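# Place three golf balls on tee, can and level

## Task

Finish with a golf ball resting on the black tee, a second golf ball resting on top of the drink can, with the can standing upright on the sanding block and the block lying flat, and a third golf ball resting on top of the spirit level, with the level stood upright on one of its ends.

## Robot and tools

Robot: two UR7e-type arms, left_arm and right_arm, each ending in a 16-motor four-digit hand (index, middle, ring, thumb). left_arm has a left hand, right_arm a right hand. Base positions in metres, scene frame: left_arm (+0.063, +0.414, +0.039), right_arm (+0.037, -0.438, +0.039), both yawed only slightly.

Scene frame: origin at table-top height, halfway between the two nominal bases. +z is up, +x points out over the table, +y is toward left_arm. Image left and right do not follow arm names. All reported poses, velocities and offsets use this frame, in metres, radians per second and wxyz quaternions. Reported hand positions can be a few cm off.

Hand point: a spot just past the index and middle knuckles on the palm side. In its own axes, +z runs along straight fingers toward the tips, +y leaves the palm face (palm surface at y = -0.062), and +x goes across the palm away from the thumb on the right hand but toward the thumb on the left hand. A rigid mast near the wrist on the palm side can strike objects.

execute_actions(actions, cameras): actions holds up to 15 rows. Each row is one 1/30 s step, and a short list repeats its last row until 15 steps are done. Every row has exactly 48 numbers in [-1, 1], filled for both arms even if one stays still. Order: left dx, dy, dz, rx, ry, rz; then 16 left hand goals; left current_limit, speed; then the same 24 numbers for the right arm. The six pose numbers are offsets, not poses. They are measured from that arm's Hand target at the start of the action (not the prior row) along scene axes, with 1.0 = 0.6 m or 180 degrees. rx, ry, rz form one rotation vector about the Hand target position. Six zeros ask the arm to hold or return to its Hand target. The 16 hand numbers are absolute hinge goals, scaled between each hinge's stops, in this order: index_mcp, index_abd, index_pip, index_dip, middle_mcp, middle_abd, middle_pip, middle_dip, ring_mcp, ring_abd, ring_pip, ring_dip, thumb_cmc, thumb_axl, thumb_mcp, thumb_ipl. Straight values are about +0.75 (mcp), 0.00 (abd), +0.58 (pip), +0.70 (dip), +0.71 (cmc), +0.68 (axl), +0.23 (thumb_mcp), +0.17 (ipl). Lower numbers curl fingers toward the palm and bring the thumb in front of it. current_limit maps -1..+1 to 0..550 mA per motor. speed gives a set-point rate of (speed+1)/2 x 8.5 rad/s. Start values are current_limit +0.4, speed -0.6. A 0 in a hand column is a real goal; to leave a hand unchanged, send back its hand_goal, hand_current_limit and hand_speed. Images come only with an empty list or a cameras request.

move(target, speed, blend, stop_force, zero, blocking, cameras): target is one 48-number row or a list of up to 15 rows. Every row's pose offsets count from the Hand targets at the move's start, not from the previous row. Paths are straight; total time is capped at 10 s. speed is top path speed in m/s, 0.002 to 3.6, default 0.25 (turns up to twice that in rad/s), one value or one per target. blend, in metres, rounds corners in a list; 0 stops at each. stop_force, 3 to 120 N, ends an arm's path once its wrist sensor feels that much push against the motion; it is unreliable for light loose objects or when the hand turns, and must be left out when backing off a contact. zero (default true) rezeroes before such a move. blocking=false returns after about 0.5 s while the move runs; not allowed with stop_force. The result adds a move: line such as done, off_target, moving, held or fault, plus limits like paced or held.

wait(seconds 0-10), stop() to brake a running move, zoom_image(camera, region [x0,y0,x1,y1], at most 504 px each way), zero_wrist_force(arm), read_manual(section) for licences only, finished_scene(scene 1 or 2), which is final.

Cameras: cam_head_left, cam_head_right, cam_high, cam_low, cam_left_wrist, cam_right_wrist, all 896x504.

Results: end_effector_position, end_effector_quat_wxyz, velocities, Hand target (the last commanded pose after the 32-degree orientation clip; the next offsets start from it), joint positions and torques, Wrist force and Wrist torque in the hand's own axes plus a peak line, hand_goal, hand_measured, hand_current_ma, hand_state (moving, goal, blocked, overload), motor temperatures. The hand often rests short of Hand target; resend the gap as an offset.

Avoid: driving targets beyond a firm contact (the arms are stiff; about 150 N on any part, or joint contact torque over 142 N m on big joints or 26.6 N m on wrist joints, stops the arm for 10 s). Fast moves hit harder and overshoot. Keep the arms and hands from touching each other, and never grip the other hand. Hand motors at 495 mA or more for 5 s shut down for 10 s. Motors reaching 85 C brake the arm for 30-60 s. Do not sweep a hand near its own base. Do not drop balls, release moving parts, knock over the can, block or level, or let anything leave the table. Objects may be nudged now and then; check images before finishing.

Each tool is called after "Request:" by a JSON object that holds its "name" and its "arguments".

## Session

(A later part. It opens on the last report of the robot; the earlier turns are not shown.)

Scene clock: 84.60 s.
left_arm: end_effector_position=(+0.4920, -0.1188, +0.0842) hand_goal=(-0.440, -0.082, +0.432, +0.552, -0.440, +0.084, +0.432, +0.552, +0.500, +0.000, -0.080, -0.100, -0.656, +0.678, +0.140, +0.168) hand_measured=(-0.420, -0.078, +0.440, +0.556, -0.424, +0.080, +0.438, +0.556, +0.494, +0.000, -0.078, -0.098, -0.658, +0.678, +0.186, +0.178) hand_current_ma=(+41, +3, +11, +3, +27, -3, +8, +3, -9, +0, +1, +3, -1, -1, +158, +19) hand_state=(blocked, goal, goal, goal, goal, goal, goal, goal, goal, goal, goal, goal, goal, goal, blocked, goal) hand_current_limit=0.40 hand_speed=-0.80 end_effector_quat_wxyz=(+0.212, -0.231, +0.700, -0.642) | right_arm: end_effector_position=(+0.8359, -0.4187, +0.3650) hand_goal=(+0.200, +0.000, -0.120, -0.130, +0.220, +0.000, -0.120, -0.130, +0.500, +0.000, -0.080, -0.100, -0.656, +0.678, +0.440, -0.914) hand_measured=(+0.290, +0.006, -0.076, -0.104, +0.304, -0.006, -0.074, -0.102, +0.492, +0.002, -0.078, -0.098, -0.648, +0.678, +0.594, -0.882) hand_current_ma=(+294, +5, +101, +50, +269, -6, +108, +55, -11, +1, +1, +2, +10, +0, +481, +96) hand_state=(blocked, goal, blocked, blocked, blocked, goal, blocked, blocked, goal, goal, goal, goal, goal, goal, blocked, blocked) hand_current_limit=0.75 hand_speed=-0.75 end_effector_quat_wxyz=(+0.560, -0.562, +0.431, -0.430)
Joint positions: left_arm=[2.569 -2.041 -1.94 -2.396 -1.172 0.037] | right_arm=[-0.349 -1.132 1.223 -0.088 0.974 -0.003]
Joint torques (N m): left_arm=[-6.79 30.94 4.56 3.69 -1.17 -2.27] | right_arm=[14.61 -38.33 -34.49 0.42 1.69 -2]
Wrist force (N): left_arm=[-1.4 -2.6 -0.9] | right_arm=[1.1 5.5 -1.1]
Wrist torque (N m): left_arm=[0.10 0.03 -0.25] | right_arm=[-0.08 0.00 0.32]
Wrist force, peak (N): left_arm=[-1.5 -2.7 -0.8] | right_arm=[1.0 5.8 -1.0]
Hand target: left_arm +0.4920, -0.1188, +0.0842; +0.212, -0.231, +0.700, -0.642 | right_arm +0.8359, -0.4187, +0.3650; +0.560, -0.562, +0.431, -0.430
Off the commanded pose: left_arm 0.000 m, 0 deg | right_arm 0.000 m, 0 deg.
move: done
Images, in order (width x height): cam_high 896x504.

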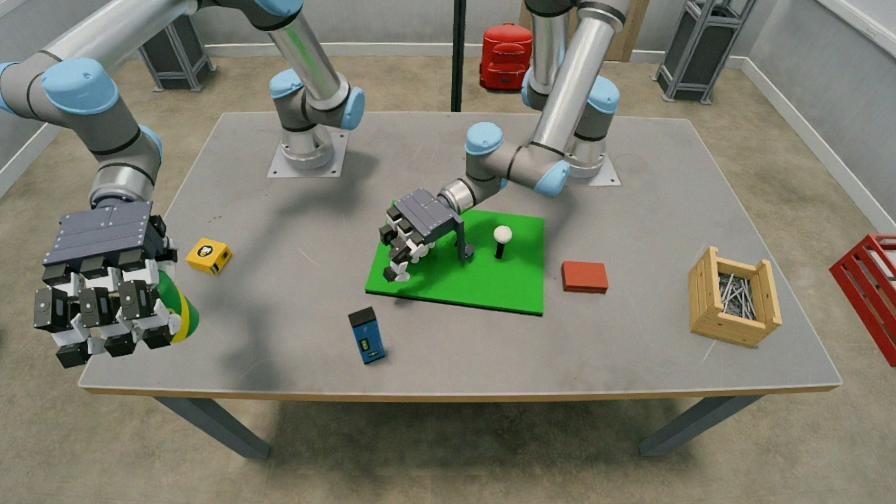

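Request:
{"name": "move", "arguments": {"target": [[0,0,0,0,0,0,-0.46,-0.083,0.432,0.552,-0.46,0.083,0.432,0.552,0.5,0,-0.08,-0.1,-0.656,0.678,0.115,0.168,0.4,-0.8,0,0,0,0,0,0,0.2,0,-0.12,-0.13,0.22,0,-0.12,-0.13,0.5,0,-0.08,-0.1,-0.656,0.678,0.44,-0.9135,0.75,-0.75],[0,0,0.193,0,0,0,-0.46,-0.083,0.432,0.552,-0.46,0.083,0.432,0.552,0.5,0,-0.08,-0.1,-0.656,0.678,0.115,0.168,0.4,-0.8,0,-0.1333,0,0,0,0,0.2,0,-0.12,-0.13,0.22,0,-0.12,-0.13,0.5,0,-0.08,-0.1,-0.656,0.678,0.44,-0.9135,0.75,-0.75],[0.4362,-0.1575,0.2863,0,0,0,-0.46,-0.083,0.432,0.552,-0.46,0.083,0.432,0.552,0.5,0,-0.08,-0.1,-0.656,0.678,0.115,0.168,0.4,-0.8,0,-0.1333,0,0,0,0,0.2,0,-0.12,-0.13,0.22,0,-0.12,-0.13,0.5,0,-0.08,-0.1,-0.656,0.678,0.44,-0.9135,0.75,-0.75]], "speed": [0.1,0.15,0.25], "blend": [0,0.03,0], "cameras": ["cam_low","cam_high","cam_head_left"]}}

Request:
{"name": "zoom_image", "arguments": {"camera": "cam_low", "region": [420, 170, 540, 290]}}

Request:
{"name": "zoom_image", "arguments": {"camera": "cam_high", "region": [310, 230, 430, 350]}}

Request:
{"name": "zoom_image", "arguments": {"camera": "cam_head_left", "region": [490, 70, 590, 170]}}

Scene clock: 90.73 s.
left_arm: end_effector_position=(+0.7537, -0.2133, +0.2559) hand_goal=(-0.460, -0.082, +0.432, +0.552, -0.460, +0.084, +0.432, +0.552, +0.500, +0.000, -0.080, -0.100, -0.656, +0.678, +0.116, +0.168) hand_measured=(-0.420, -0.078, +0.446, +0.558, -0.424, +0.080, +0.444, +0.558, +0.494, +0.000, -0.078, -0.098, -0.658, +0.678, +0.176, +0.182) hand_current_ma=(+103, +3, +23, +7, +85, -3, +19, +8, -9, +0, +1, +3, -1, -1, +229, +31) hand_state=(blocked, goal, goal, goal, blocked, goal, goal, goal, goal, goal, goal, goal, goal, goal, blocked, goal) hand_current_limit=0.40 hand_speed=-0.80 end_effector_quat_wxyz=(+0.212, -0.231, +0.700, -0.642) | right_arm: end_effector_position=(+0.8359, -0.4987, +0.3650) hand_goal=(+0.200, +0.000, -0.120, -0.130, +0.220, +0.000, -0.120, -0.130, +0.500, +0.000, -0.080, -0.100, -0.656, +0.678, +0.440, -0.914) hand_measured=(+0.290, +0.006, -0.076, -0.104, +0.304, -0.006, -0.074, -0.102, +0.492, +0.002, -0.078, -0.098, -0.646, +0.678, +0.594, -0.882) hand_current_ma=(+294, +5, +101, +50, +268, -6, +108, +55, -11, +1, +1, +2, +12, +0, +481, +96) hand_state=(blocked, goal, blocked, blocked, blocked, goal, blocked, blocked, goal, goal, goal, goal, goal, goal, blocked, blocked) hand_current_limit=0.75 hand_speed=-0.75 end_effector_quat_wxyz=(+0.560, -0.562, +0.431, -0.430)
Joint positions: left_arm=[2.641 -2.454 -0.717 -3.21 -1.1 0.044] | right_arm=[-0.477 -1.097 1.17 -0.07 0.846 -0.004]
Joint torques (N m): left_arm=[-7.4 52.95 40.67 -1.03 1.51 2.12] | right_arm=[-14.01 -39.16 -34.11 0.65 -1.69 -1.84]
Wrist force (N): left_arm=[-1.6 -1.4 -0.3] | right_arm=[1.0 5.5 -0.9]
Wrist torque (N m): left_arm=[0.19 0.05 -0.45] | right_arm=[-0.10 0.01 0.29]
Wrist force, peak (N): left_arm=[-1.5 -3.0 -1.0] | right_arm=[0.8 6.0 -1.0]
Hand target: left_arm +0.7537, -0.2133, +0.2560; +0.212, -0.231, +0.700, -0.642 | right_arm +0.8359, -0.4987, +0.3650; +0.560, -0.562, +0.431, -0.430
Off the commanded pose: left_arm 0.000 m, 0 deg | right_arm 0.000 m, 0 deg.
move: done
Images, in order (width x height): cam_head_left 896x504, cam_high 896x504, cam_low 896x504.

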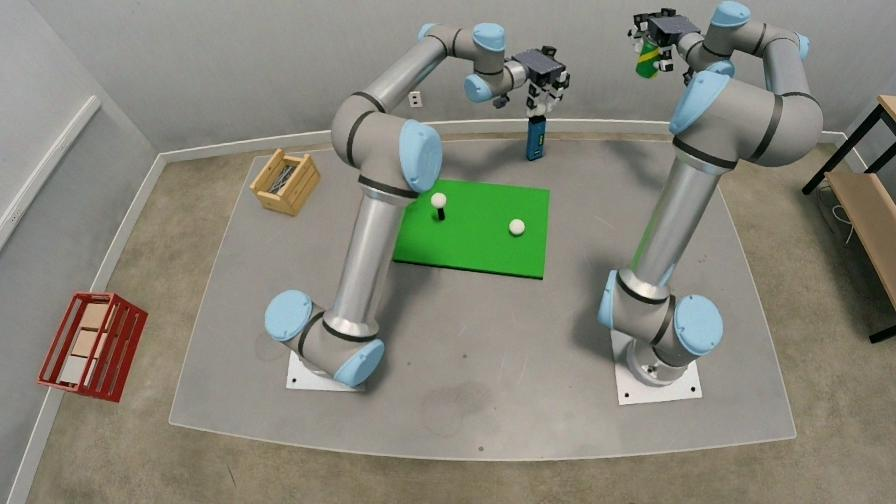

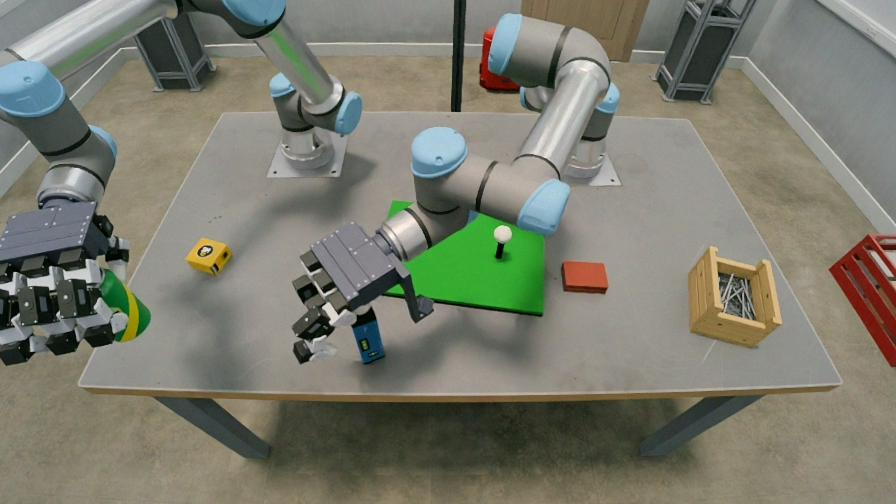

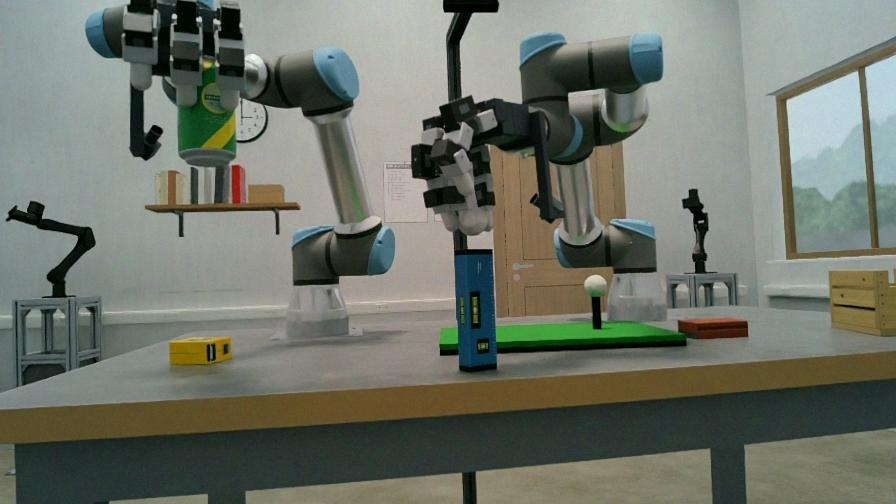

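Scaled by 4.200 from the camera's 896x504 image, which has a finer 1280x720 frame.

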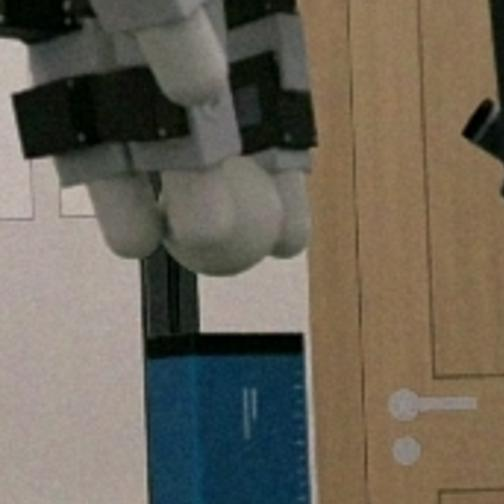

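Scaled by 4.200 from the camera's 896x504 image, which has a finer 1280x720 frame.

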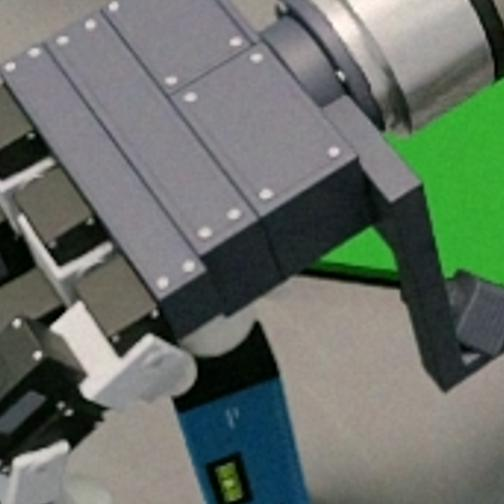

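Scaled by 5.040 from the camera's 896x504 image, which has a finer 1280x720 frame.

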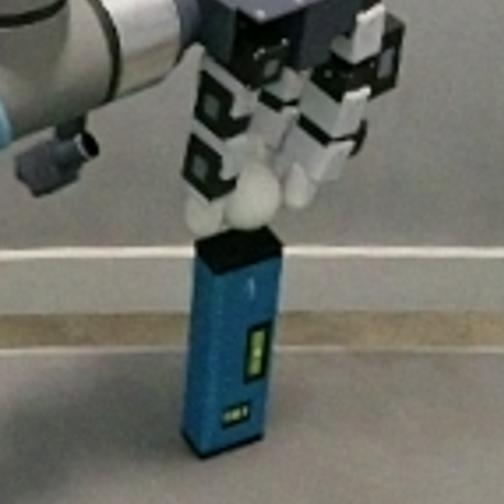

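Request:
{"name": "zoom_image", "arguments": {"camera": "cam_high", "region": [330, 285, 390, 345]}}

Request:
{"name": "zoom_image", "arguments": {"camera": "cam_head_left", "region": [520, 90, 560, 130]}}

Request:
{"name": "zoom_image", "arguments": {"camera": "cam_low", "region": [440, 200, 510, 270]}}

Scaled by 8.400 from the camera's 896x504 image, which has a finer 1280x720 frame.

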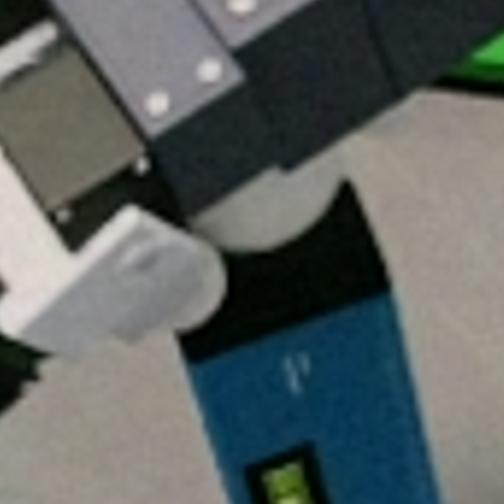

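Scaled by 12.600 from the camera's 896x504 image, which has a finer 1280x720 frame.

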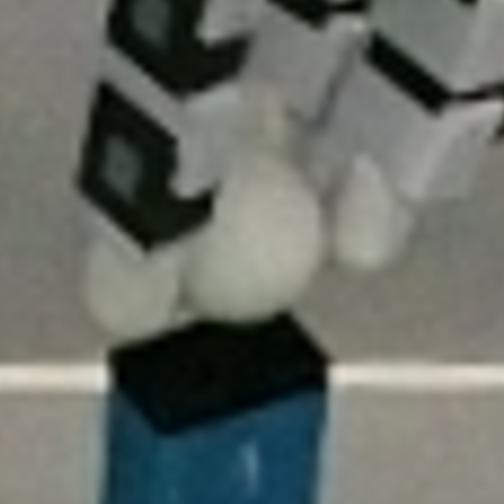

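Scaled by 7.200 from the camera's 896x504 image, which has a finer 1280x720 frame.

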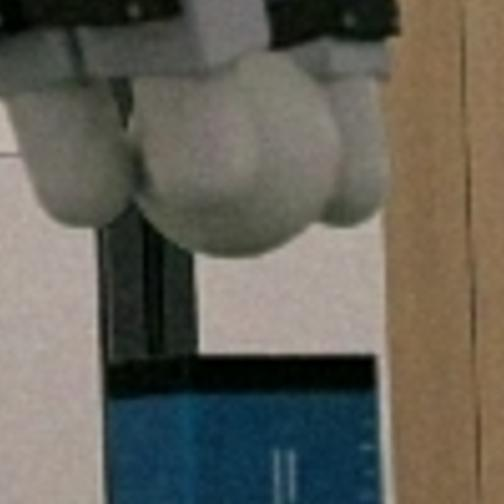

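Request:
{"name": "move", "arguments": {"target": [0.001,0,-0.0183,0,0,0,-0.46,-0.083,0.432,0.552,-0.46,0.083,0.432,0.552,0.5,0,-0.08,-0.1,-0.656,0.678,0.115,0.168,0.4,-0.8,0,0,0,0,0,0,0.2,0,-0.12,-0.13,0.22,0,-0.12,-0.13,0.5,0,-0.08,-0.1,-0.656,0.678,0.44,-0.9135,0.75,-0.75], "speed": 0.06}}

Request:
{"name": "move", "arguments": {"target": [0,0,-0.035,0,0,0,-0.46,-0.083,0.432,0.552,-0.46,0.083,0.432,0.552,0.5,0,-0.08,-0.1,-0.656,0.678,0.115,0.168,0.4,-0.8,0,0,0,0,0,0,0.2,0,-0.12,-0.13,0.22,0,-0.12,-0.13,0.5,0,-0.08,-0.1,-0.656,0.678,0.44,-0.9135,0.75,-0.75], "speed": 0.008, "stop_force": 3, "cameras": ["cam_low","cam_high","cam_head_left"]}}

Request:
{"name": "zoom_image", "arguments": {"camera": "cam_high", "region": [330, 285, 390, 345]}}

Request:
{"name": "zoom_image", "arguments": {"camera": "cam_head_left", "region": [520, 90, 560, 130]}}

Request:
{"name": "zoom_image", "arguments": {"camera": "cam_low", "region": [440, 200, 510, 270]}}

Scene clock: 93.67 s.
left_arm: end_effector_position=(+0.7543, -0.2133, +0.2451) hand_goal=(-0.460, -0.082, +0.432, +0.552, -0.460, +0.084, +0.432, +0.552, +0.500, +0.000, -0.080, -0.100, -0.656, +0.678, +0.116, +0.168) hand_measured=(-0.420, -0.078, +0.446, +0.558, -0.424, +0.080, +0.444, +0.558, +0.494, +0.000, -0.078, -0.098, -0.658, +0.678, +0.176, +0.182) hand_current_ma=(+103, +3, +23, +7, +85, -3, +19, +8, -9, +0, +1, +3, -1, -1, +229, +31) hand_state=(blocked, goal, goal, goal, blocked, goal, goal, goal, goal, goal, goal, goal, goal, goal, blocked, goal) hand_current_limit=0.40 hand_speed=-0.80 end_effector_quat_wxyz=(+0.212, -0.231, +0.700, -0.642) | right_arm: end_effector_position=(+0.8359, -0.4987, +0.3650) hand_goal=(+0.200, +0.000, -0.120, -0.130, +0.220, +0.000, -0.120, -0.130, +0.500, +0.000, -0.080, -0.100, -0.656, +0.678, +0.440, -0.914) hand_measured=(+0.290, +0.006, -0.076, -0.104, +0.304, -0.006, -0.074, -0.102, +0.492, +0.002, -0.078, -0.098, -0.646, +0.678, +0.594, -0.882) hand_current_ma=(+294, +5, +101, +50, +268, -6, +108, +55, -11, +1, +1, +2, +12, +0, +481, +96) hand_state=(blocked, goal, blocked, blocked, blocked, goal, blocked, blocked, goal, goal, goal, goal, goal, goal, blocked, blocked) hand_current_limit=0.75 hand_speed=-0.75 end_effector_quat_wxyz=(+0.560, -0.562, +0.431, -0.430)
Joint positions: left_arm=[2.642 -2.457 -0.737 -3.186 -1.1 0.044] | right_arm=[-0.477 -1.097 1.17 -0.07 0.846 -0.004]
Joint torques (N m): left_arm=[6.29 53.48 11.29 4.16 1.49 1.26] | right_arm=[-15.13 -39.9 -34.4 0.69 -1.62 -1.86]
Wrist force (N): left_arm=[-1.4 -1.7 -0.3] | right_arm=[1.2 5.5 -0.9]
Wrist torque (N m): left_arm=[0.15 0.03 -0.42] | right_arm=[-0.11 0.00 0.31]
Wrist force, peak (N): left_arm=[-1.6 -1.8 -0.5] | right_arm=[1.2 5.9 -1.1]
Hand target: left_arm +0.7543, -0.2133, +0.2450; +0.212, -0.231, +0.700, -0.642 | right_arm +0.8359, -0.4987, +0.3650; +0.560, -0.562, +0.431, -0.430
Off the commanded pose: left_arm 0.000 m, 0 deg | right_arm 0.000 m, 0 deg.
move: done

Scene clock: 96.13 s.
left_arm: end_effector_position=(+0.7544, -0.2133, +0.2361) hand_goal=(-0.460, -0.082, +0.432, +0.552, -0.460, +0.084, +0.432, +0.552, +0.500, +0.000, -0.080, -0.100, -0.656, +0.678, +0.116, +0.168) hand_measured=(-0.420, -0.078, +0.446, +0.558, -0.424, +0.080, +0.444, +0.558, +0.494, +0.000, -0.078, -0.098, -0.658, +0.678, +0.176, +0.182) hand_current_ma=(+103, +3, +23, +7, +85, -3, +19, +8, -9, +0, +1, +3, -1, -1, +229, +33) hand_state=(blocked, goal, goal, goal, blocked, goal, goal, goal, goal, goal, goal, goal, goal, goal, blocked, goal) hand_current_limit=0.40 hand_speed=-0.80 end_effector_quat_wxyz=(+0.212, -0.231, +0.700, -0.642) | right_arm: end_effector_position=(+0.8359, -0.4987, +0.3650) hand_goal=(+0.200, +0.000, -0.120, -0.130, +0.220, +0.000, -0.120, -0.130, +0.500, +0.000, -0.080, -0.100, -0.656, +0.678, +0.440, -0.914) hand_measured=(+0.290, +0.006, -0.076, -0.104, +0.304, -0.006, -0.074, -0.102, +0.492, +0.002, -0.078, -0.098, -0.646, +0.678, +0.594, -0.882) hand_current_ma=(+294, +5, +101, +50, +268, -6, +108, +55, -11, +1, +1, +2, +12, +0, +481, +96) hand_state=(blocked, goal, blocked, blocked, blocked, goal, blocked, blocked, goal, goal, goal, goal, goal, goal, blocked, blocked) hand_current_limit=0.75 hand_speed=-0.75 end_effector_quat_wxyz=(+0.560, -0.562, +0.431, -0.430)
Joint positions: left_arm=[2.642 -2.459 -0.757 -3.164 -1.1 0.044] | right_arm=[-0.477 -1.097 1.17 -0.07 0.846 -0.004]
Joint torques (N m): left_arm=[4.34 64.7 38.85 -1.13 1.24 -1.22] | right_arm=[-14.86 -39.75 -34.43 0.67 -1.51 -1.93]
Wrist force (N): left_arm=[-1.6 -3.6 -1.0] | right_arm=[0.8 5.6 -1.1]
Wrist torque (N m): left_arm=[0.01 0.06 -0.44] | right_arm=[-0.07 0.05 0.27]
Wrist force, peak (N): left_arm=[-1.7 -6.8 -1.7] | right_arm=[1.1 5.9 -1.1]
Hand target: left_arm +0.7544, -0.2133, +0.2361; +0.212, -0.231, +0.700, -0.642 (not the last commanded pose) | right_arm +0.8359, -0.4987, +0.3650; +0.560, -0.562, +0.431, -0.430
Off the commanded pose: left_arm 0.012 m, 0 deg | right_arm 0.000 m, 0 deg.
move: contact (left_arm)
Images, in order (width x height): cam_head_left 896x504, cam_high 896x504, cam_low 896x504.

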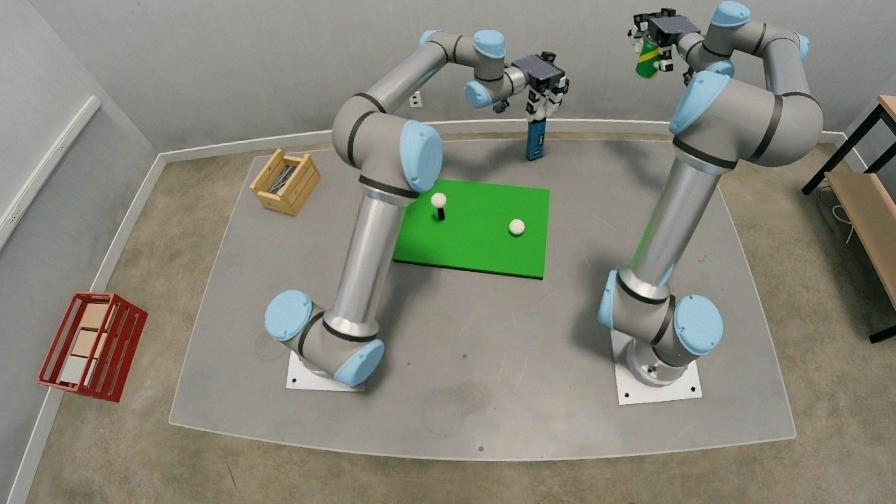

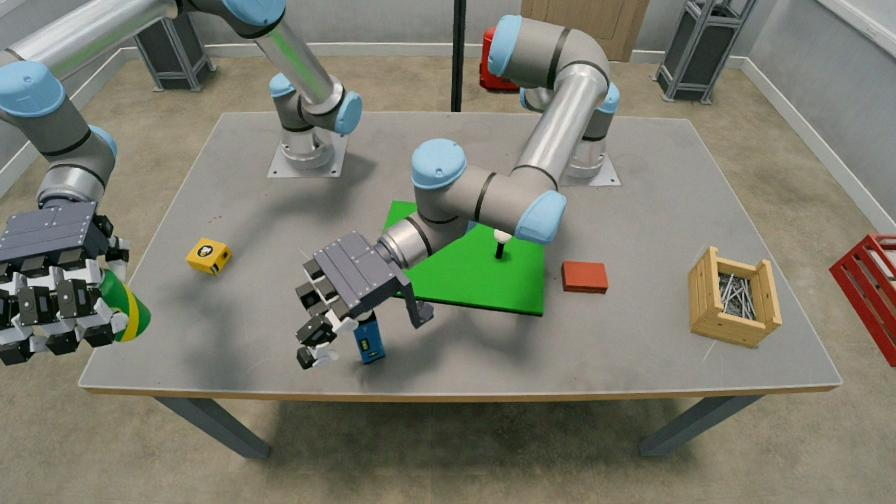

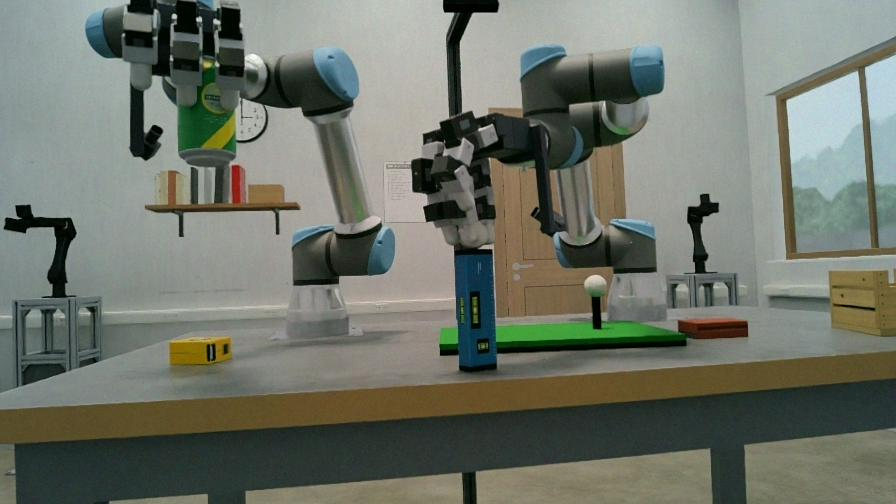

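Scaled by 8.400 from the camera's 896x504 image, which has a finer 1280x720 frame.

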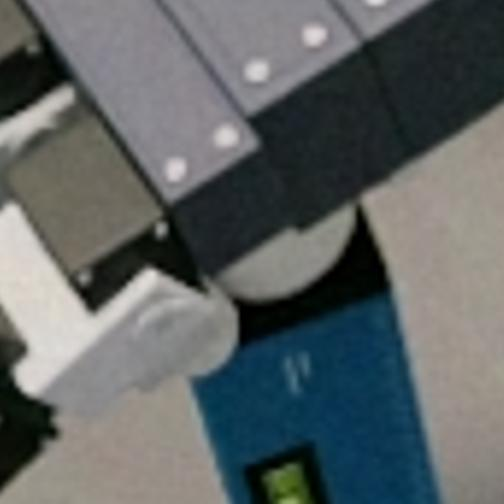

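Scaled by 12.600 from the camera's 896x504 image, which has a finer 1280x720 frame.

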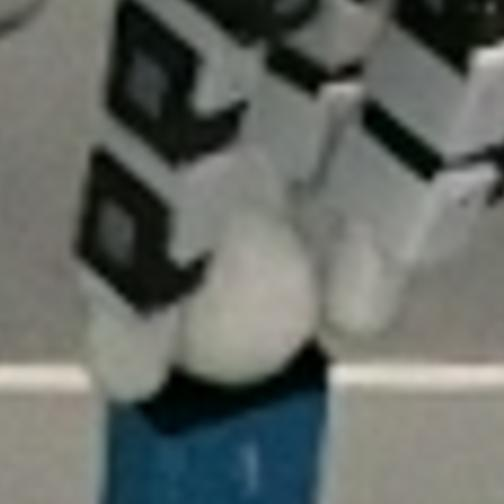

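Scaled by 7.200 from the camera's 896x504 image, which has a finer 1280x720 frame.

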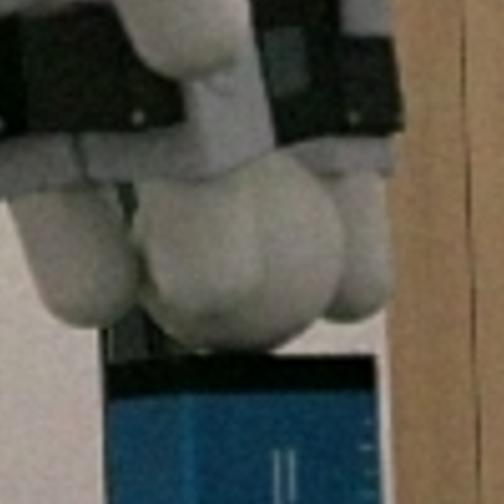

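Request:
{"name": "move", "arguments": {"target": [0,0,0.001,0,0,0,-0.44,-0.083,0.432,0.552,-0.444,0.083,0.432,0.552,0.5,0,-0.08,-0.1,-0.656,0.678,0.145,0.168,0.4,-0.9,0,0,0,0,0,0,0.2,0,-0.12,-0.13,0.22,0,-0.12,-0.13,0.5,0,-0.08,-0.1,-0.656,0.678,0.44,-0.9135,0.75,-0.75]}}

Request:
{"name": "move", "arguments": {"target": [0,0,0,0,0,0,-0.428,-0.083,0.432,0.552,-0.432,0.083,0.432,0.552,0.5,0,-0.08,-0.1,-0.656,0.678,0.166,0.168,0.4,-0.9,0,0,0,0,0,0,0.2,0,-0.12,-0.13,0.22,0,-0.12,-0.13,0.5,0,-0.08,-0.1,-0.656,0.678,0.44,-0.9135,0.75,-0.75]}}

Request:
{"name": "move", "arguments": {"target": [0,0,0,0,0,0,-0.27,-0.083,0.432,0.552,-0.27,0.083,0.432,0.552,0.5,0,-0.08,-0.1,-0.656,0.678,0.315,0.168,0.4,-0.95,0,0,0,0,0,0,0.2,0,-0.12,-0.13,0.22,0,-0.12,-0.13,0.5,0,-0.08,-0.1,-0.656,0.678,0.44,-0.9135,0.75,-0.75], "cameras": ["cam_low","cam_high"]}}

Request:
{"name": "zoom_image", "arguments": {"camera": "cam_low", "region": [440, 200, 510, 270]}}

Scene clock: 97.33 s.
left_arm: end_effector_position=(+0.7544, -0.2133, +0.2367) hand_goal=(-0.440, -0.082, +0.432, +0.552, -0.444, +0.084, +0.432, +0.552, +0.500, +0.000, -0.080, -0.100, -0.656, +0.678, +0.146, +0.168) hand_measured=(-0.420, -0.078, +0.446, +0.558, -0.424, +0.080, +0.444, +0.558, +0.494, +0.000, -0.078, -0.098, -0.658, +0.678, +0.176, +0.182) hand_current_ma=(+43, +3, +23, +7, +40, -3, +19, +8, -9, +0, +1, +3, -1, -1, +90, +33) hand_state=(blocked, goal, goal, goal, blocked, goal, goal, goal, goal, goal, goal, goal, goal, goal, blocked, goal) hand_current_limit=0.40 hand_speed=-0.90 end_effector_quat_wxyz=(+0.212, -0.231, +0.700, -0.642) | right_arm: end_effector_position=(+0.8359, -0.4987, +0.3650) hand_goal=(+0.200, +0.000, -0.120, -0.130, +0.220, +0.000, -0.120, -0.130, +0.500, +0.000, -0.080, -0.100, -0.656, +0.678, +0.440, -0.914) hand_measured=(+0.290, +0.006, -0.076, -0.104, +0.304, -0.006, -0.074, -0.102, +0.492, +0.002, -0.078, -0.098, -0.646, +0.678, +0.594, -0.882) hand_current_ma=(+294, +5, +101, +50, +268, -6, +108, +55, -11, +1, +1, +2, +12, +0, +481, +96) hand_state=(blocked, goal, blocked, blocked, blocked, goal, blocked, blocked, goal, goal, goal, goal, goal, goal, blocked, blocked) hand_current_limit=0.75 hand_speed=-0.75 end_effector_quat_wxyz=(+0.560, -0.562, +0.431, -0.430)
Joint positions: left_arm=[2.642 -2.459 -0.755 -3.166 -1.1 0.044] | right_arm=[-0.477 -1.097 1.17 -0.07 0.846 -0.004]
Joint torques (N m): left_arm=[2.37 67.67 39.5 -0.98 1 -1.17] | right_arm=[-14.79 -40.12 -34.62 0.65 -1.51 -1.99]
Wrist force (N): left_arm=[-1.6 -1.5 -0.3] | right_arm=[0.7 5.7 -0.9]
Wrist torque (N m): left_arm=[0.18 0.06 -0.45] | right_arm=[-0.07 0.06 0.27]
Wrist force, peak (N): left_arm=[-1.5 -3.8 -1.4] | right_arm=[1.0 5.9 -1.1]
Hand target: left_arm +0.7544, -0.2133, +0.2367; +0.212, -0.231, +0.700, -0.642 | right_arm +0.8359, -0.4987, +0.3650; +0.560, -0.562, +0.431, -0.430
Off the commanded pose: left_arm 0.000 m, 0 deg | right_arm 0.000 m, 0 deg.
move: done

Scene clock: 97.83 s.
left_arm: end_effector_position=(+0.7544, -0.2133, +0.2367) hand_goal=(-0.428, -0.082, +0.432, +0.552, -0.432, +0.084, +0.432, +0.552, +0.500, +0.000, -0.080, -0.100, -0.656, +0.678, +0.166, +0.168) hand_measured=(-0.416, -0.078, +0.446, +0.558, -0.420, +0.080, +0.444, +0.558, +0.494, +0.000, -0.078, -0.098, -0.658, +0.678, +0.176, +0.182) hand_current_ma=(+22, +3, +23, +7, +19, -3, +19, +8, -9, +0, +1, +3, -1, -1, +23, +32) hand_state=(goal, goal, goal, goal, goal, goal, goal, goal, goal, goal, goal, goal, goal, goal, goal, goal) hand_current_limit=0.40 hand_speed=-0.90 end_effector_quat_wxyz=(+0.212, -0.231, +0.700, -0.642) | right_arm: end_effector_position=(+0.8359, -0.4987, +0.3650) hand_goal=(+0.200, +0.000, -0.120, -0.130, +0.220, +0.000, -0.120, -0.130, +0.500, +0.000, -0.080, -0.100, -0.656, +0.678, +0.440, -0.914) hand_measured=(+0.290, +0.006, -0.076, -0.104, +0.304, -0.006, -0.074, -0.102, +0.492, +0.002, -0.078, -0.098, -0.646, +0.678, +0.594, -0.882) hand_current_ma=(+294, +5, +101, +50, +268, -6, +108, +55, -11, +1, +1, +2, +12, +0, +481, +96) hand_state=(blocked, goal, blocked, blocked, blocked, goal, blocked, blocked, goal, goal, goal, goal, goal, goal, blocked, blocked) hand_current_limit=0.75 hand_speed=-0.75 end_effector_quat_wxyz=(+0.560, -0.562, +0.431, -0.430)
Joint positions: left_arm=[2.642 -2.459 -0.755 -3.166 -1.1 0.044] | right_arm=[-0.477 -1.097 1.17 -0.07 0.846 -0.004]
Joint torques (N m): left_arm=[2.36 67.5 40.02 -0.96 0.83 -1.06] | right_arm=[-14.37 -40.38 -34.09 0.72 -1.61 -1.85]
Wrist force (N): left_arm=[-1.6 -1.5 -0.7] | right_arm=[1.0 5.7 -1.0]
Wrist torque (N m): left_arm=[0.21 0.05 -0.45] | right_arm=[-0.07 0.03 0.29]
Wrist force, peak (N): left_arm=[-1.6 -1.5 -0.7] | right_arm=[1.0 5.8 -1.0]
Hand target: left_arm +0.7544, -0.2133, +0.2367; +0.212, -0.231, +0.700, -0.642 | right_arm +0.8359, -0.4987, +0.3650; +0.560, -0.562, +0.431, -0.430
Off the commanded pose: left_arm 0.000 m, 0 deg | right_arm 0.000 m, 0 deg.
move: done

Scene clock: 99.17 s.
left_arm: end_effector_position=(+0.7544, -0.2133, +0.2367) hand_goal=(-0.270, -0.082, +0.432, +0.552, -0.270, +0.084, +0.432, +0.552, +0.500, +0.000, -0.080, -0.100, -0.656, +0.678, +0.316, +0.168) hand_measured=(-0.276, -0.078, +0.434, +0.554, -0.278, +0.080, +0.434, +0.556, +0.494, +0.000, -0.078, -0.098, -0.658, +0.678, +0.312, +0.170) hand_current_ma=(-10, +3, +2, +2, -11, -3, +2, +3, -9, +0, +1, +3, -1, -1, -5, +2) hand_state=(goal, goal, goal, goal, goal, goal, goal, goal, goal, goal, goal, goal, goal, goal, goal, goal) hand_current_limit=0.40 hand_speed=-0.95 end_effector_quat_wxyz=(+0.212, -0.231, +0.700, -0.642) | right_arm: end_effector_position=(+0.8359, -0.4987, +0.3650) hand_goal=(+0.200, +0.000, -0.120, -0.130, +0.220, +0.000, -0.120, -0.130, +0.500, +0.000, -0.080, -0.100, -0.656, +0.678, +0.440, -0.914) hand_measured=(+0.290, +0.006, -0.076, -0.104, +0.304, -0.006, -0.074, -0.102, +0.492, +0.002, -0.078, -0.098, -0.646, +0.678, +0.594, -0.882) hand_current_ma=(+294, +5, +101, +50, +268, -6, +108, +55, -11, +1, +1, +2, +12, +0, +481, +96) hand_state=(blocked, goal, blocked, blocked, blocked, goal, blocked, blocked, goal, goal, goal, goal, goal, goal, blocked, blocked) hand_current_limit=0.75 hand_speed=-0.75 end_effector_quat_wxyz=(+0.560, -0.562, +0.431, -0.430)
Joint positions: left_arm=[2.642 -2.459 -0.755 -3.166 -1.1 0.044] | right_arm=[-0.477 -1.097 1.17 -0.07 0.846 -0.004]
Joint torques (N m): left_arm=[0.13 64.19 37.62 -0.9 0.61 -0.83] | right_arm=[-14.91 -40.28 -34.55 0.76 -1.41 -1.81]
Wrist force (N): left_arm=[-1.5 -2.0 -0.4] | right_arm=[0.9 5.6 -1.1]
Wrist torque (N m): left_arm=[0.14 0.04 -0.44] | right_arm=[-0.08 0.04 0.28]
Wrist force, peak (N): left_arm=[-1.6 -2.2 -0.4] | right_arm=[0.9 5.9 -1.3]
Hand target: left_arm +0.7544, -0.2133, +0.2367; +0.212, -0.231, +0.700, -0.642 | right_arm +0.8359, -0.4987, +0.3650; +0.560, -0.562, +0.431, -0.430
Off the commanded pose: left_arm 0.000 m, 0 deg | right_arm 0.000 m, 0 deg.
move: done
Images, in order (width x height): cam_high 896x504, cam_low 896x504.

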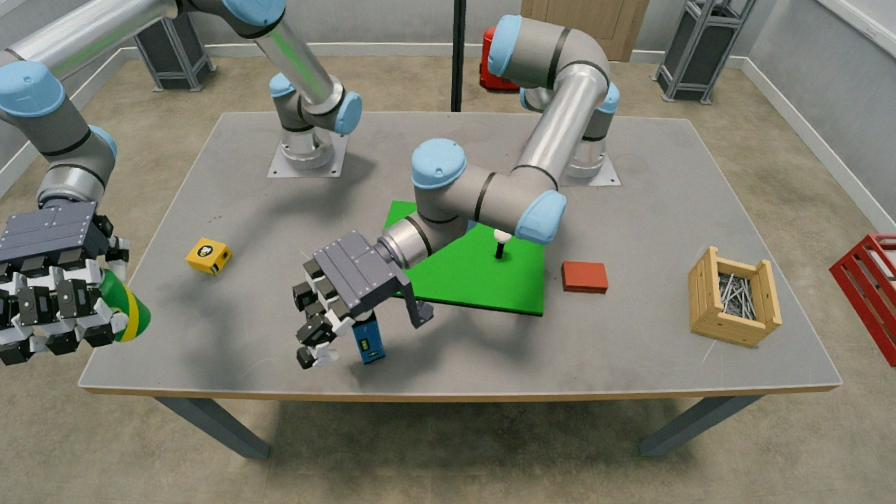

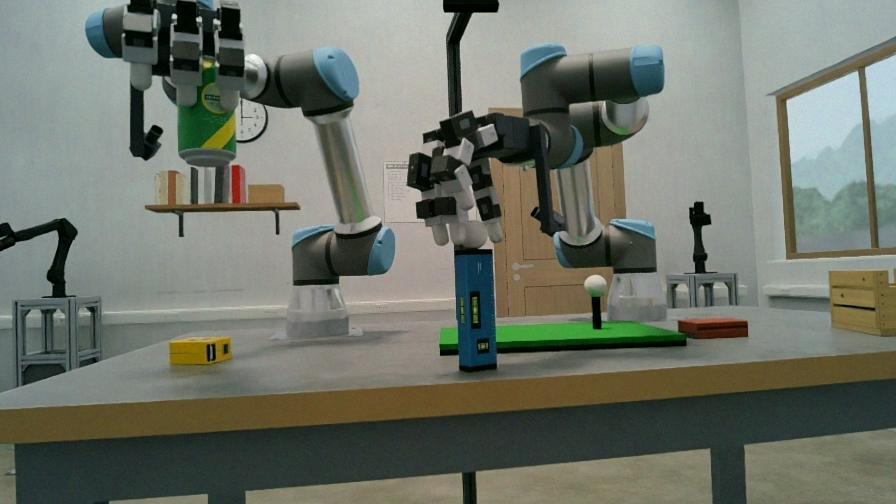

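Scaled by 7.200 from the camera's 896x504 image, which has a finer 1280x720 frame.

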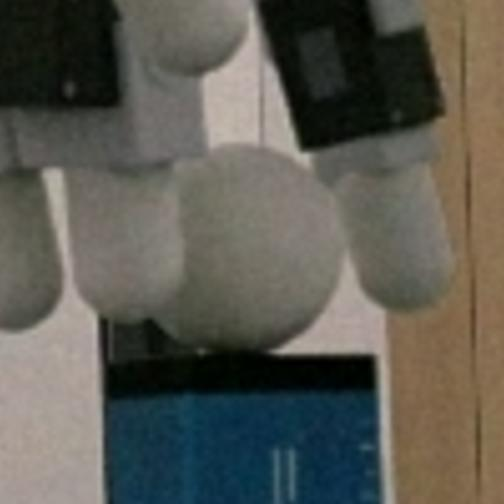

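Request:
{"name": "move", "arguments": {"target": [[0,0,0.1667,0,0,0,-0.27,-0.083,0.432,0.552,-0.27,0.083,0.432,0.552,0.5,0,-0.08,-0.1,-0.656,0.678,0.315,0.168,0.4,-0.8,0,0,0,0,0,0,0.2,0,-0.12,-0.13,0.22,0,-0.12,-0.13,0.5,0,-0.08,-0.1,-0.656,0.678,0.44,-0.9135,0.75,-0.75],[-0.5068,0.1222,-0.13,0,0,0,-0.27,-0.083,0.432,0.552,-0.27,0.083,0.432,0.552,0.5,0,-0.08,-0.1,-0.656,0.678,0.315,0.168,0.4,-0.8,0,0,0,0,0,0,0.2,0,-0.12,-0.13,0.22,0,-0.12,-0.13,0.5,0,-0.08,-0.1,-0.656,0.678,0.44,-0.9135,0.75,-0.75]], "speed": [0.12,0.3], "blend": [0.02,0], "cameras": ["cam_low","cam_high","cam_head_left"]}}

Request:
{"name": "zoom_image", "arguments": {"camera": "cam_head_left", "region": [440, 90, 560, 250]}}

Request:
{"name": "zoom_image", "arguments": {"camera": "cam_high", "region": [330, 200, 430, 340]}}

Scene clock: 102.67 s.
left_arm: end_effector_position=(+0.4503, -0.1400, +0.1588) hand_goal=(-0.270, -0.082, +0.432, +0.552, -0.270, +0.084, +0.432, +0.552, +0.500, +0.000, -0.080, -0.100, -0.656, +0.678, +0.316, +0.168) hand_measured=(-0.276, -0.078, +0.434, +0.554, -0.276, +0.080, +0.434, +0.554, +0.494, +0.000, -0.078, -0.098, -0.658, +0.678, +0.312, +0.170) hand_current_ma=(-7, +3, +2, +2, -8, -3, +2, +3, -9, +0, +1, +3, -1, -1, -4, +2) hand_state=(goal, goal, goal, goal, goal, goal, goal, goal, goal, goal, goal, goal, goal, goal, goal, goal) hand_current_limit=0.40 hand_speed=-0.80 end_effector_quat_wxyz=(+0.212, -0.231, +0.700, -0.642) | right_arm: end_effector_position=(+0.8359, -0.4987, +0.3650) hand_goal=(+0.200, +0.000, -0.120, -0.130, +0.220, +0.000, -0.120, -0.130, +0.500, +0.000, -0.080, -0.100, -0.656, +0.678, +0.440, -0.914) hand_measured=(+0.290, +0.006, -0.076, -0.104, +0.304, -0.006, -0.074, -0.102, +0.492, +0.002, -0.078, -0.098, -0.646, +0.678, +0.594, -0.882) hand_current_ma=(+294, +5, +101, +50, +268, -6, +108, +55, -11, +1, +1, +2, +12, +0, +481, +96) hand_state=(blocked, goal, blocked, blocked, blocked, goal, blocked, blocked, goal, goal, goal, goal, goal, goal, blocked, blocked) hand_current_limit=0.75 hand_speed=-0.75 end_effector_quat_wxyz=(+0.560, -0.562, +0.431, -0.430)
Joint positions: left_arm=[2.476 -1.893 -1.913 -2.569 -1.264 0.028] | right_arm=[-0.477 -1.097 1.17 -0.07 0.846 -0.004]
Joint torques (N m): left_arm=[-6.93 41.01 7.25 3.95 -1.27 -2.3] | right_arm=[-14.68 -40.12 -34.26 0.67 -1.34 -1.89]
Wrist force (N): left_arm=[-1.6 -1.9 -0.6] | right_arm=[0.8 5.5 -0.7]
Wrist torque (N m): left_arm=[0.16 0.05 -0.28] | right_arm=[-0.12 0.05 0.27]
Wrist force, peak (N): left_arm=[-2.0 -3.6 0.0] | right_arm=[1.1 5.9 -1.1]
Hand target: left_arm +0.4503, -0.1400, +0.1587; +0.212, -0.231, +0.700, -0.642 | right_arm +0.8359, -0.4987, +0.3650; +0.560, -0.562, +0.431, -0.430
Off the commanded pose: left_arm 0.000 m, 0 deg | right_arm 0.000 m, 0 deg.
move: done
Images, in order (width x height): cam_head_left 896x504, cam_high 896x504, cam_low 896x504.

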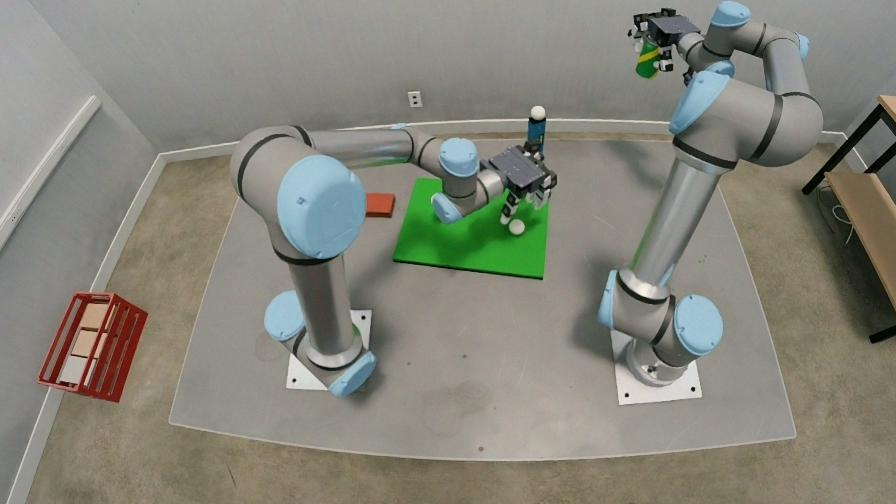

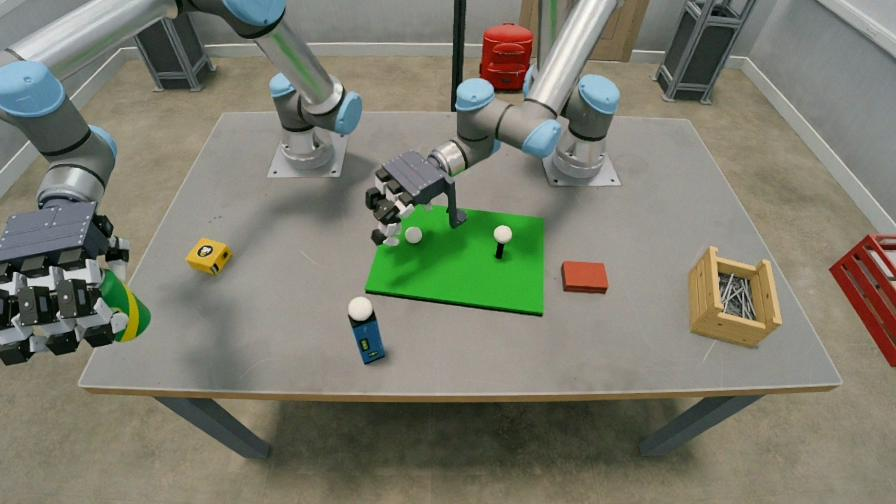

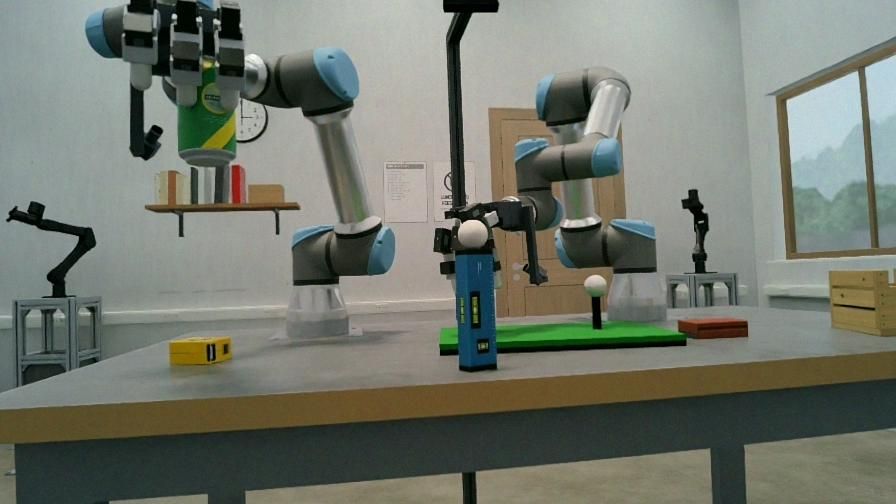

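Scaled by 3.150 from the camera's 896x504 image, which has a finer 1280x720 frame.

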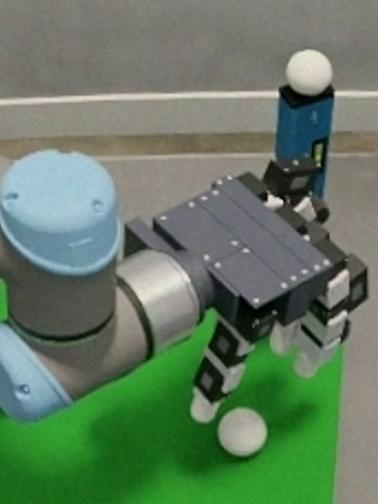

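Scaled by 3.600 from the camera's 896x504 image, which has a finer 1280x720 frame.

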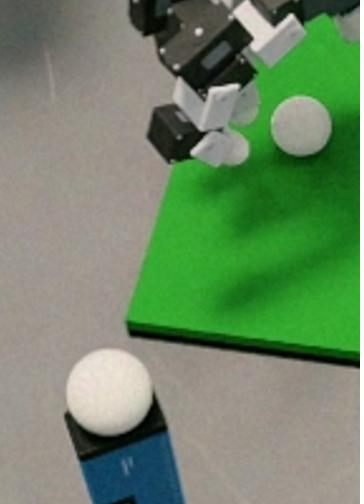

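Request:
{"name": "move", "arguments": {"target": [0,0,-0.1242,0,0,0,-0.27,-0.083,0.432,0.552,-0.27,0.083,0.432,0.552,0.5,0,-0.08,-0.1,-0.656,0.678,0.315,0.168,0.4,-0.8,0,0,0,0,0,0,0.2,0,-0.12,-0.13,0.22,0,-0.12,-0.13,0.5,0,-0.08,-0.1,-0.656,0.678,0.44,-0.9135,0.75,-0.75], "speed": 0.07, "stop_force": 8}}

Request:
{"name": "move", "arguments": {"target": [0,0,0,0,0,0,-0.44,-0.083,0.432,0.552,-0.44,0.083,0.432,0.552,0.5,0,-0.08,-0.1,-0.656,0.678,0.14,0.168,0.4,-0.8,0,0,0,0,0,0,0.2,0,-0.12,-0.13,0.22,0,-0.12,-0.13,0.5,0,-0.08,-0.1,-0.656,0.678,0.44,-0.9135,0.75,-0.75], "cameras": ["cam_high"]}}

Scene clock: 107.03 s.
left_arm: end_effector_position=(+0.4503, -0.1400, +0.0842) hand_goal=(-0.270, -0.082, +0.432, +0.552, -0.270, +0.084, +0.432, +0.552, +0.500, +0.000, -0.080, -0.100, -0.656, +0.678, +0.316, +0.168) hand_measured=(-0.276, -0.078, +0.434, +0.554, -0.276, +0.080, +0.434, +0.554, +0.494, +0.000, -0.078, -0.098, -0.658, +0.678, +0.312, +0.170) hand_current_ma=(-7, +3, +2, +2, -8, -3, +2, +3, -9, +0, +1, +3, -1, -1, -4, +2) hand_state=(goal, goal, goal, goal, goal, goal, goal, goal, goal, goal, goal, goal, goal, goal, goal, goal) hand_current_limit=0.40 hand_speed=-0.80 end_effector_quat_wxyz=(+0.212, -0.231, +0.700, -0.642) | right_arm: end_effector_position=(+0.8359, -0.4987, +0.3650) hand_goal=(+0.200, +0.000, -0.120, -0.130, +0.220, +0.000, -0.120, -0.130, +0.500, +0.000, -0.080, -0.100, -0.656, +0.678, +0.440, -0.914) hand_measured=(+0.290, +0.006, -0.076, -0.104, +0.304, -0.006, -0.074, -0.102, +0.492, +0.002, -0.078, -0.098, -0.646, +0.678, +0.594, -0.882) hand_current_ma=(+294, +5, +101, +50, +268, -6, +108, +55, -11, +1, +1, +2, +12, +0, +481, +96) hand_state=(blocked, goal, blocked, blocked, blocked, goal, blocked, blocked, goal, goal, goal, goal, goal, goal, blocked, blocked) hand_current_limit=0.75 hand_speed=-0.75 end_effector_quat_wxyz=(+0.560, -0.562, +0.431, -0.430)
Joint positions: left_arm=[2.476 -2.022 -1.973 -2.379 -1.264 0.027] | right_arm=[-0.477 -1.097 1.17 -0.07 0.846 -0.004]
Joint torques (N m): left_arm=[-6.42 29.33 3.89 4.05 -1.18 -2.24] | right_arm=[-14.81 -40.15 -34.39 0.67 -1.42 -1.81]
Wrist force (N): left_arm=[-1.4 -2.0 -0.4] | right_arm=[1.0 5.8 -0.9]
Wrist torque (N m): left_arm=[0.12 0.04 -0.25] | right_arm=[-0.06 0.02 0.29]
Wrist force, peak (N): left_arm=[-1.7 -2.7 -0.4] | right_arm=[1.1 6.0 -1.0]
Hand target: left_arm +0.4503, -0.1400, +0.0842; +0.212, -0.231, +0.700, -0.642 | right_arm +0.8359, -0.4987, +0.3650; +0.560, -0.562, +0.431, -0.430
Off the commanded pose: left_arm 0.000 m, 0 deg | right_arm 0.000 m, 0 deg.
move: done

Scene clock: 107.57 s.
left_arm: end_effector_position=(+0.4503, -0.1400, +0.0842) hand_goal=(-0.440, -0.082, +0.432, +0.552, -0.440, +0.084, +0.432, +0.552, +0.500, +0.000, -0.080, -0.100, -0.656, +0.678, +0.140, +0.168) hand_measured=(-0.420, -0.078, +0.440, +0.556, -0.424, +0.080, +0.438, +0.556, +0.494, +0.000, -0.078, -0.098, -0.658, +0.678, +0.186, +0.178) hand_current_ma=(+40, +3, +11, +3, +27, -3, +8, +3, -9, +0, +1, +3, -1, -1, +158, +19) hand_state=(blocked, goal, goal, goal, goal, goal, goal, goal, goal, goal, goal, goal, goal, goal, blocked, goal) hand_current_limit=0.40 hand_speed=-0.80 end_effector_quat_wxyz=(+0.212, -0.231, +0.700, -0.642) | right_arm: end_effector_position=(+0.8359, -0.4987, +0.3650) hand_goal=(+0.200, +0.000, -0.120, -0.130, +0.220, +0.000, -0.120, -0.130, +0.500, +0.000, -0.080, -0.100, -0.656, +0.678, +0.440, -0.914) hand_measured=(+0.290, +0.006, -0.076, -0.104, +0.304, -0.006, -0.074, -0.102, +0.492, +0.002, -0.078, -0.098, -0.646, +0.678, +0.594, -0.882) hand_current_ma=(+294, +5, +101, +50, +268, -6, +108, +55, -11, +1, +1, +2, +12, +0, +481, +96) hand_state=(blocked, goal, blocked, blocked, blocked, goal, blocked, blocked, goal, goal, goal, goal, goal, goal, blocked, blocked) hand_current_limit=0.75 hand_speed=-0.75 end_effector_quat_wxyz=(+0.560, -0.562, +0.431, -0.430)
Joint positions: left_arm=[2.476 -2.022 -1.973 -2.379 -1.264 0.027] | right_arm=[-0.477 -1.097 1.17 -0.07 0.846 -0.004]
Joint torques (N m): left_arm=[-6.97 29.57 3.53 3.71 -1.17 -2.18] | right_arm=[-15.42 -39.26 -34.8 0.66 -1.41 -1.87]
Wrist force (N): left_arm=[-1.4 -2.7 -0.9] | right_arm=[0.9 5.7 -1.0]
Wrist torque (N m): left_arm=[0.08 0.02 -0.25] | right_arm=[-0.07 0.03 0.28]
Wrist force, peak (N): left_arm=[-1.4 -2.7 -0.9] | right_arm=[1.0 6.1 -0.8]
Hand target: left_arm +0.4503, -0.1400, +0.0842; +0.212, -0.231, +0.700, -0.642 | right_arm +0.8359, -0.4987, +0.3650; +0.560, -0.562, +0.431, -0.430
Off the commanded pose: left_arm 0.000 m, 0 deg | right_arm 0.000 m, 0 deg.
move: done
Images, in order (width x height): cam_high 896x504.

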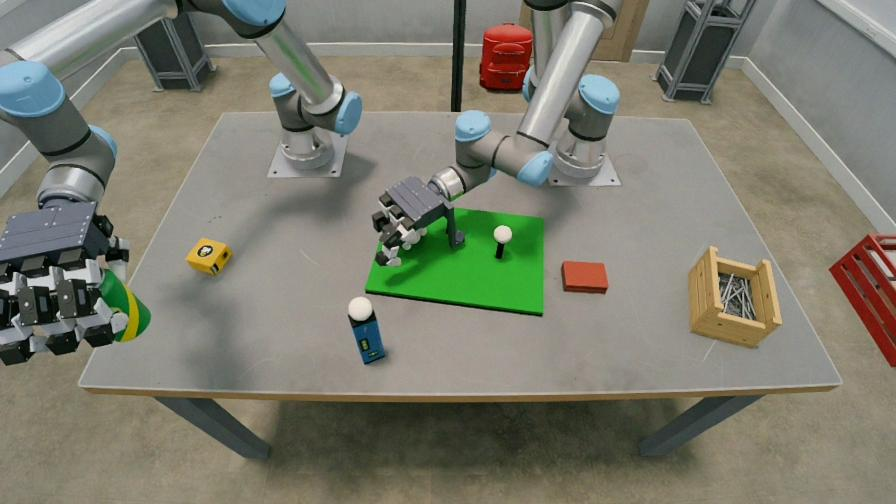

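Request:
{"name": "move", "arguments": {"target": [[0,0,0,0,0,0,-0.46,-0.083,0.432,0.552,-0.46,0.083,0.432,0.552,0.5,0,-0.08,-0.1,-0.656,0.678,0.115,0.168,0.4,-0.8,0,0,0,0,0,0,0.2,0,-0.12,-0.13,0.22,0,-0.12,-0.13,0.5,0,-0.08,-0.1,-0.656,0.678,0.44,-0.9135,0.75,-0.75],[0.02,0.03,0.326,0,0,0,-0.46,-0.083,0.432,0.552,-0.46,0.083,0.432,0.552,0.5,0,-0.08,-0.1,-0.656,0.678,0.115,0.168,0.4,-0.8,0,0,0.0917,0,0,0,0.2,0,-0.12,-0.13,0.22,0,-0.12,-0.13,0.5,0,-0.08,-0.1,-0.656,0.678,0.44,-0.9135,0.75,-0.75],[0.416,0.683,0.526,0,0,0.2972,-0.46,-0.083,0.432,0.552,-0.46,0.083,0.432,0.552,0.5,0,-0.08,-0.1,-0.656,0.678,0.115,0.168,0.4,-0.8,-0.0598,0.4978,0.0917,0,0,0,0.2,0,-0.12,-0.13,0.22,0,-0.12,-0.13,0.5,0,-0.08,-0.1,-0.656,0.678,0.44,-0.9135,0.75,-0.75]], "speed": [0.1,0.25,0.35], "blend": [0,0.05,0]}}

Scene clock: 111.27 s.
left_arm: end_effector_position=(+0.6997, +0.2697, +0.3998) hand_goal=(-0.460, -0.082, +0.432, +0.552, -0.460, +0.084, +0.432, +0.552, +0.500, +0.000, -0.080, -0.100, -0.656, +0.678, +0.116, +0.168) hand_measured=(-0.420, -0.078, +0.446, +0.558, -0.424, +0.080, +0.444, +0.558, +0.494, +0.000, -0.078, -0.098, -0.656, +0.678, +0.176, +0.182) hand_current_ma=(+102, +3, +23, +7, +85, -3, +19, +8, -10, +0, +1, +3, -1, -1, +228, +31) hand_state=(blocked, goal, goal, goal, blocked, goal, goal, goal, goal, goal, goal, goal, goal, goal, blocked, goal) hand_current_limit=0.40 hand_speed=-0.80 end_effector_quat_wxyz=(-0.478, +0.521, -0.521, +0.478) | right_arm: end_effector_position=(+0.8000, -0.2002, +0.4200) hand_goal=(+0.200, +0.000, -0.120, -0.130, +0.220, +0.000, -0.120, -0.130, +0.500, +0.000, -0.080, -0.100, -0.656, +0.678, +0.440, -0.914) hand_measured=(+0.290, +0.006, -0.076, -0.104, +0.304, -0.006, -0.074, -0.102, +0.492, +0.002, -0.078, -0.098, -0.646, +0.678, +0.594, -0.882) hand_current_ma=(+294, +5, +101, +50, +266, -6, +108, +55, -11, +1, +1, +2, +13, +0, +481, +96) hand_state=(blocked, goal, blocked, blocked, blocked, goal, blocked, blocked, goal, goal, goal, goal, goal, goal, blocked, blocked) hand_current_limit=0.75 hand_speed=-0.75 end_effector_quat_wxyz=(+0.560, -0.562, +0.431, -0.430)
Joint positions: left_arm=[3.131 -1.638 -1.558 -3.173 -1.542 0.002] | right_arm=[0.029 -1.182 1.154 0.031 1.352 -0.002]
Joint torques (N m): left_arm=[6.88 20.89 39.04 -0.53 -1.3 -2.3] | right_arm=[14.77 -36.7 -35.38 -0.13 1.57 -1.93]
Wrist force (N): left_arm=[-1.4 -1.4 -0.3] | right_arm=[1.1 6.0 -1.3]
Wrist torque (N m): left_arm=[0.18 0.03 -0.26] | right_arm=[-0.05 0.04 0.25]
Wrist force, peak (N): left_arm=[-1.4 -3.0 -1.0] | right_arm=[1.1 6.2 -1.0]
Hand target: left_arm +0.6999, +0.2698, +0.3998; -0.478, +0.521, -0.521, +0.478 | right_arm +0.8000, -0.2000, +0.4200; +0.560, -0.562, +0.431, -0.430
Off the commanded pose: left_arm 0.000 m, 0 deg | right_arm 0.000 m, 0 deg.
move: done


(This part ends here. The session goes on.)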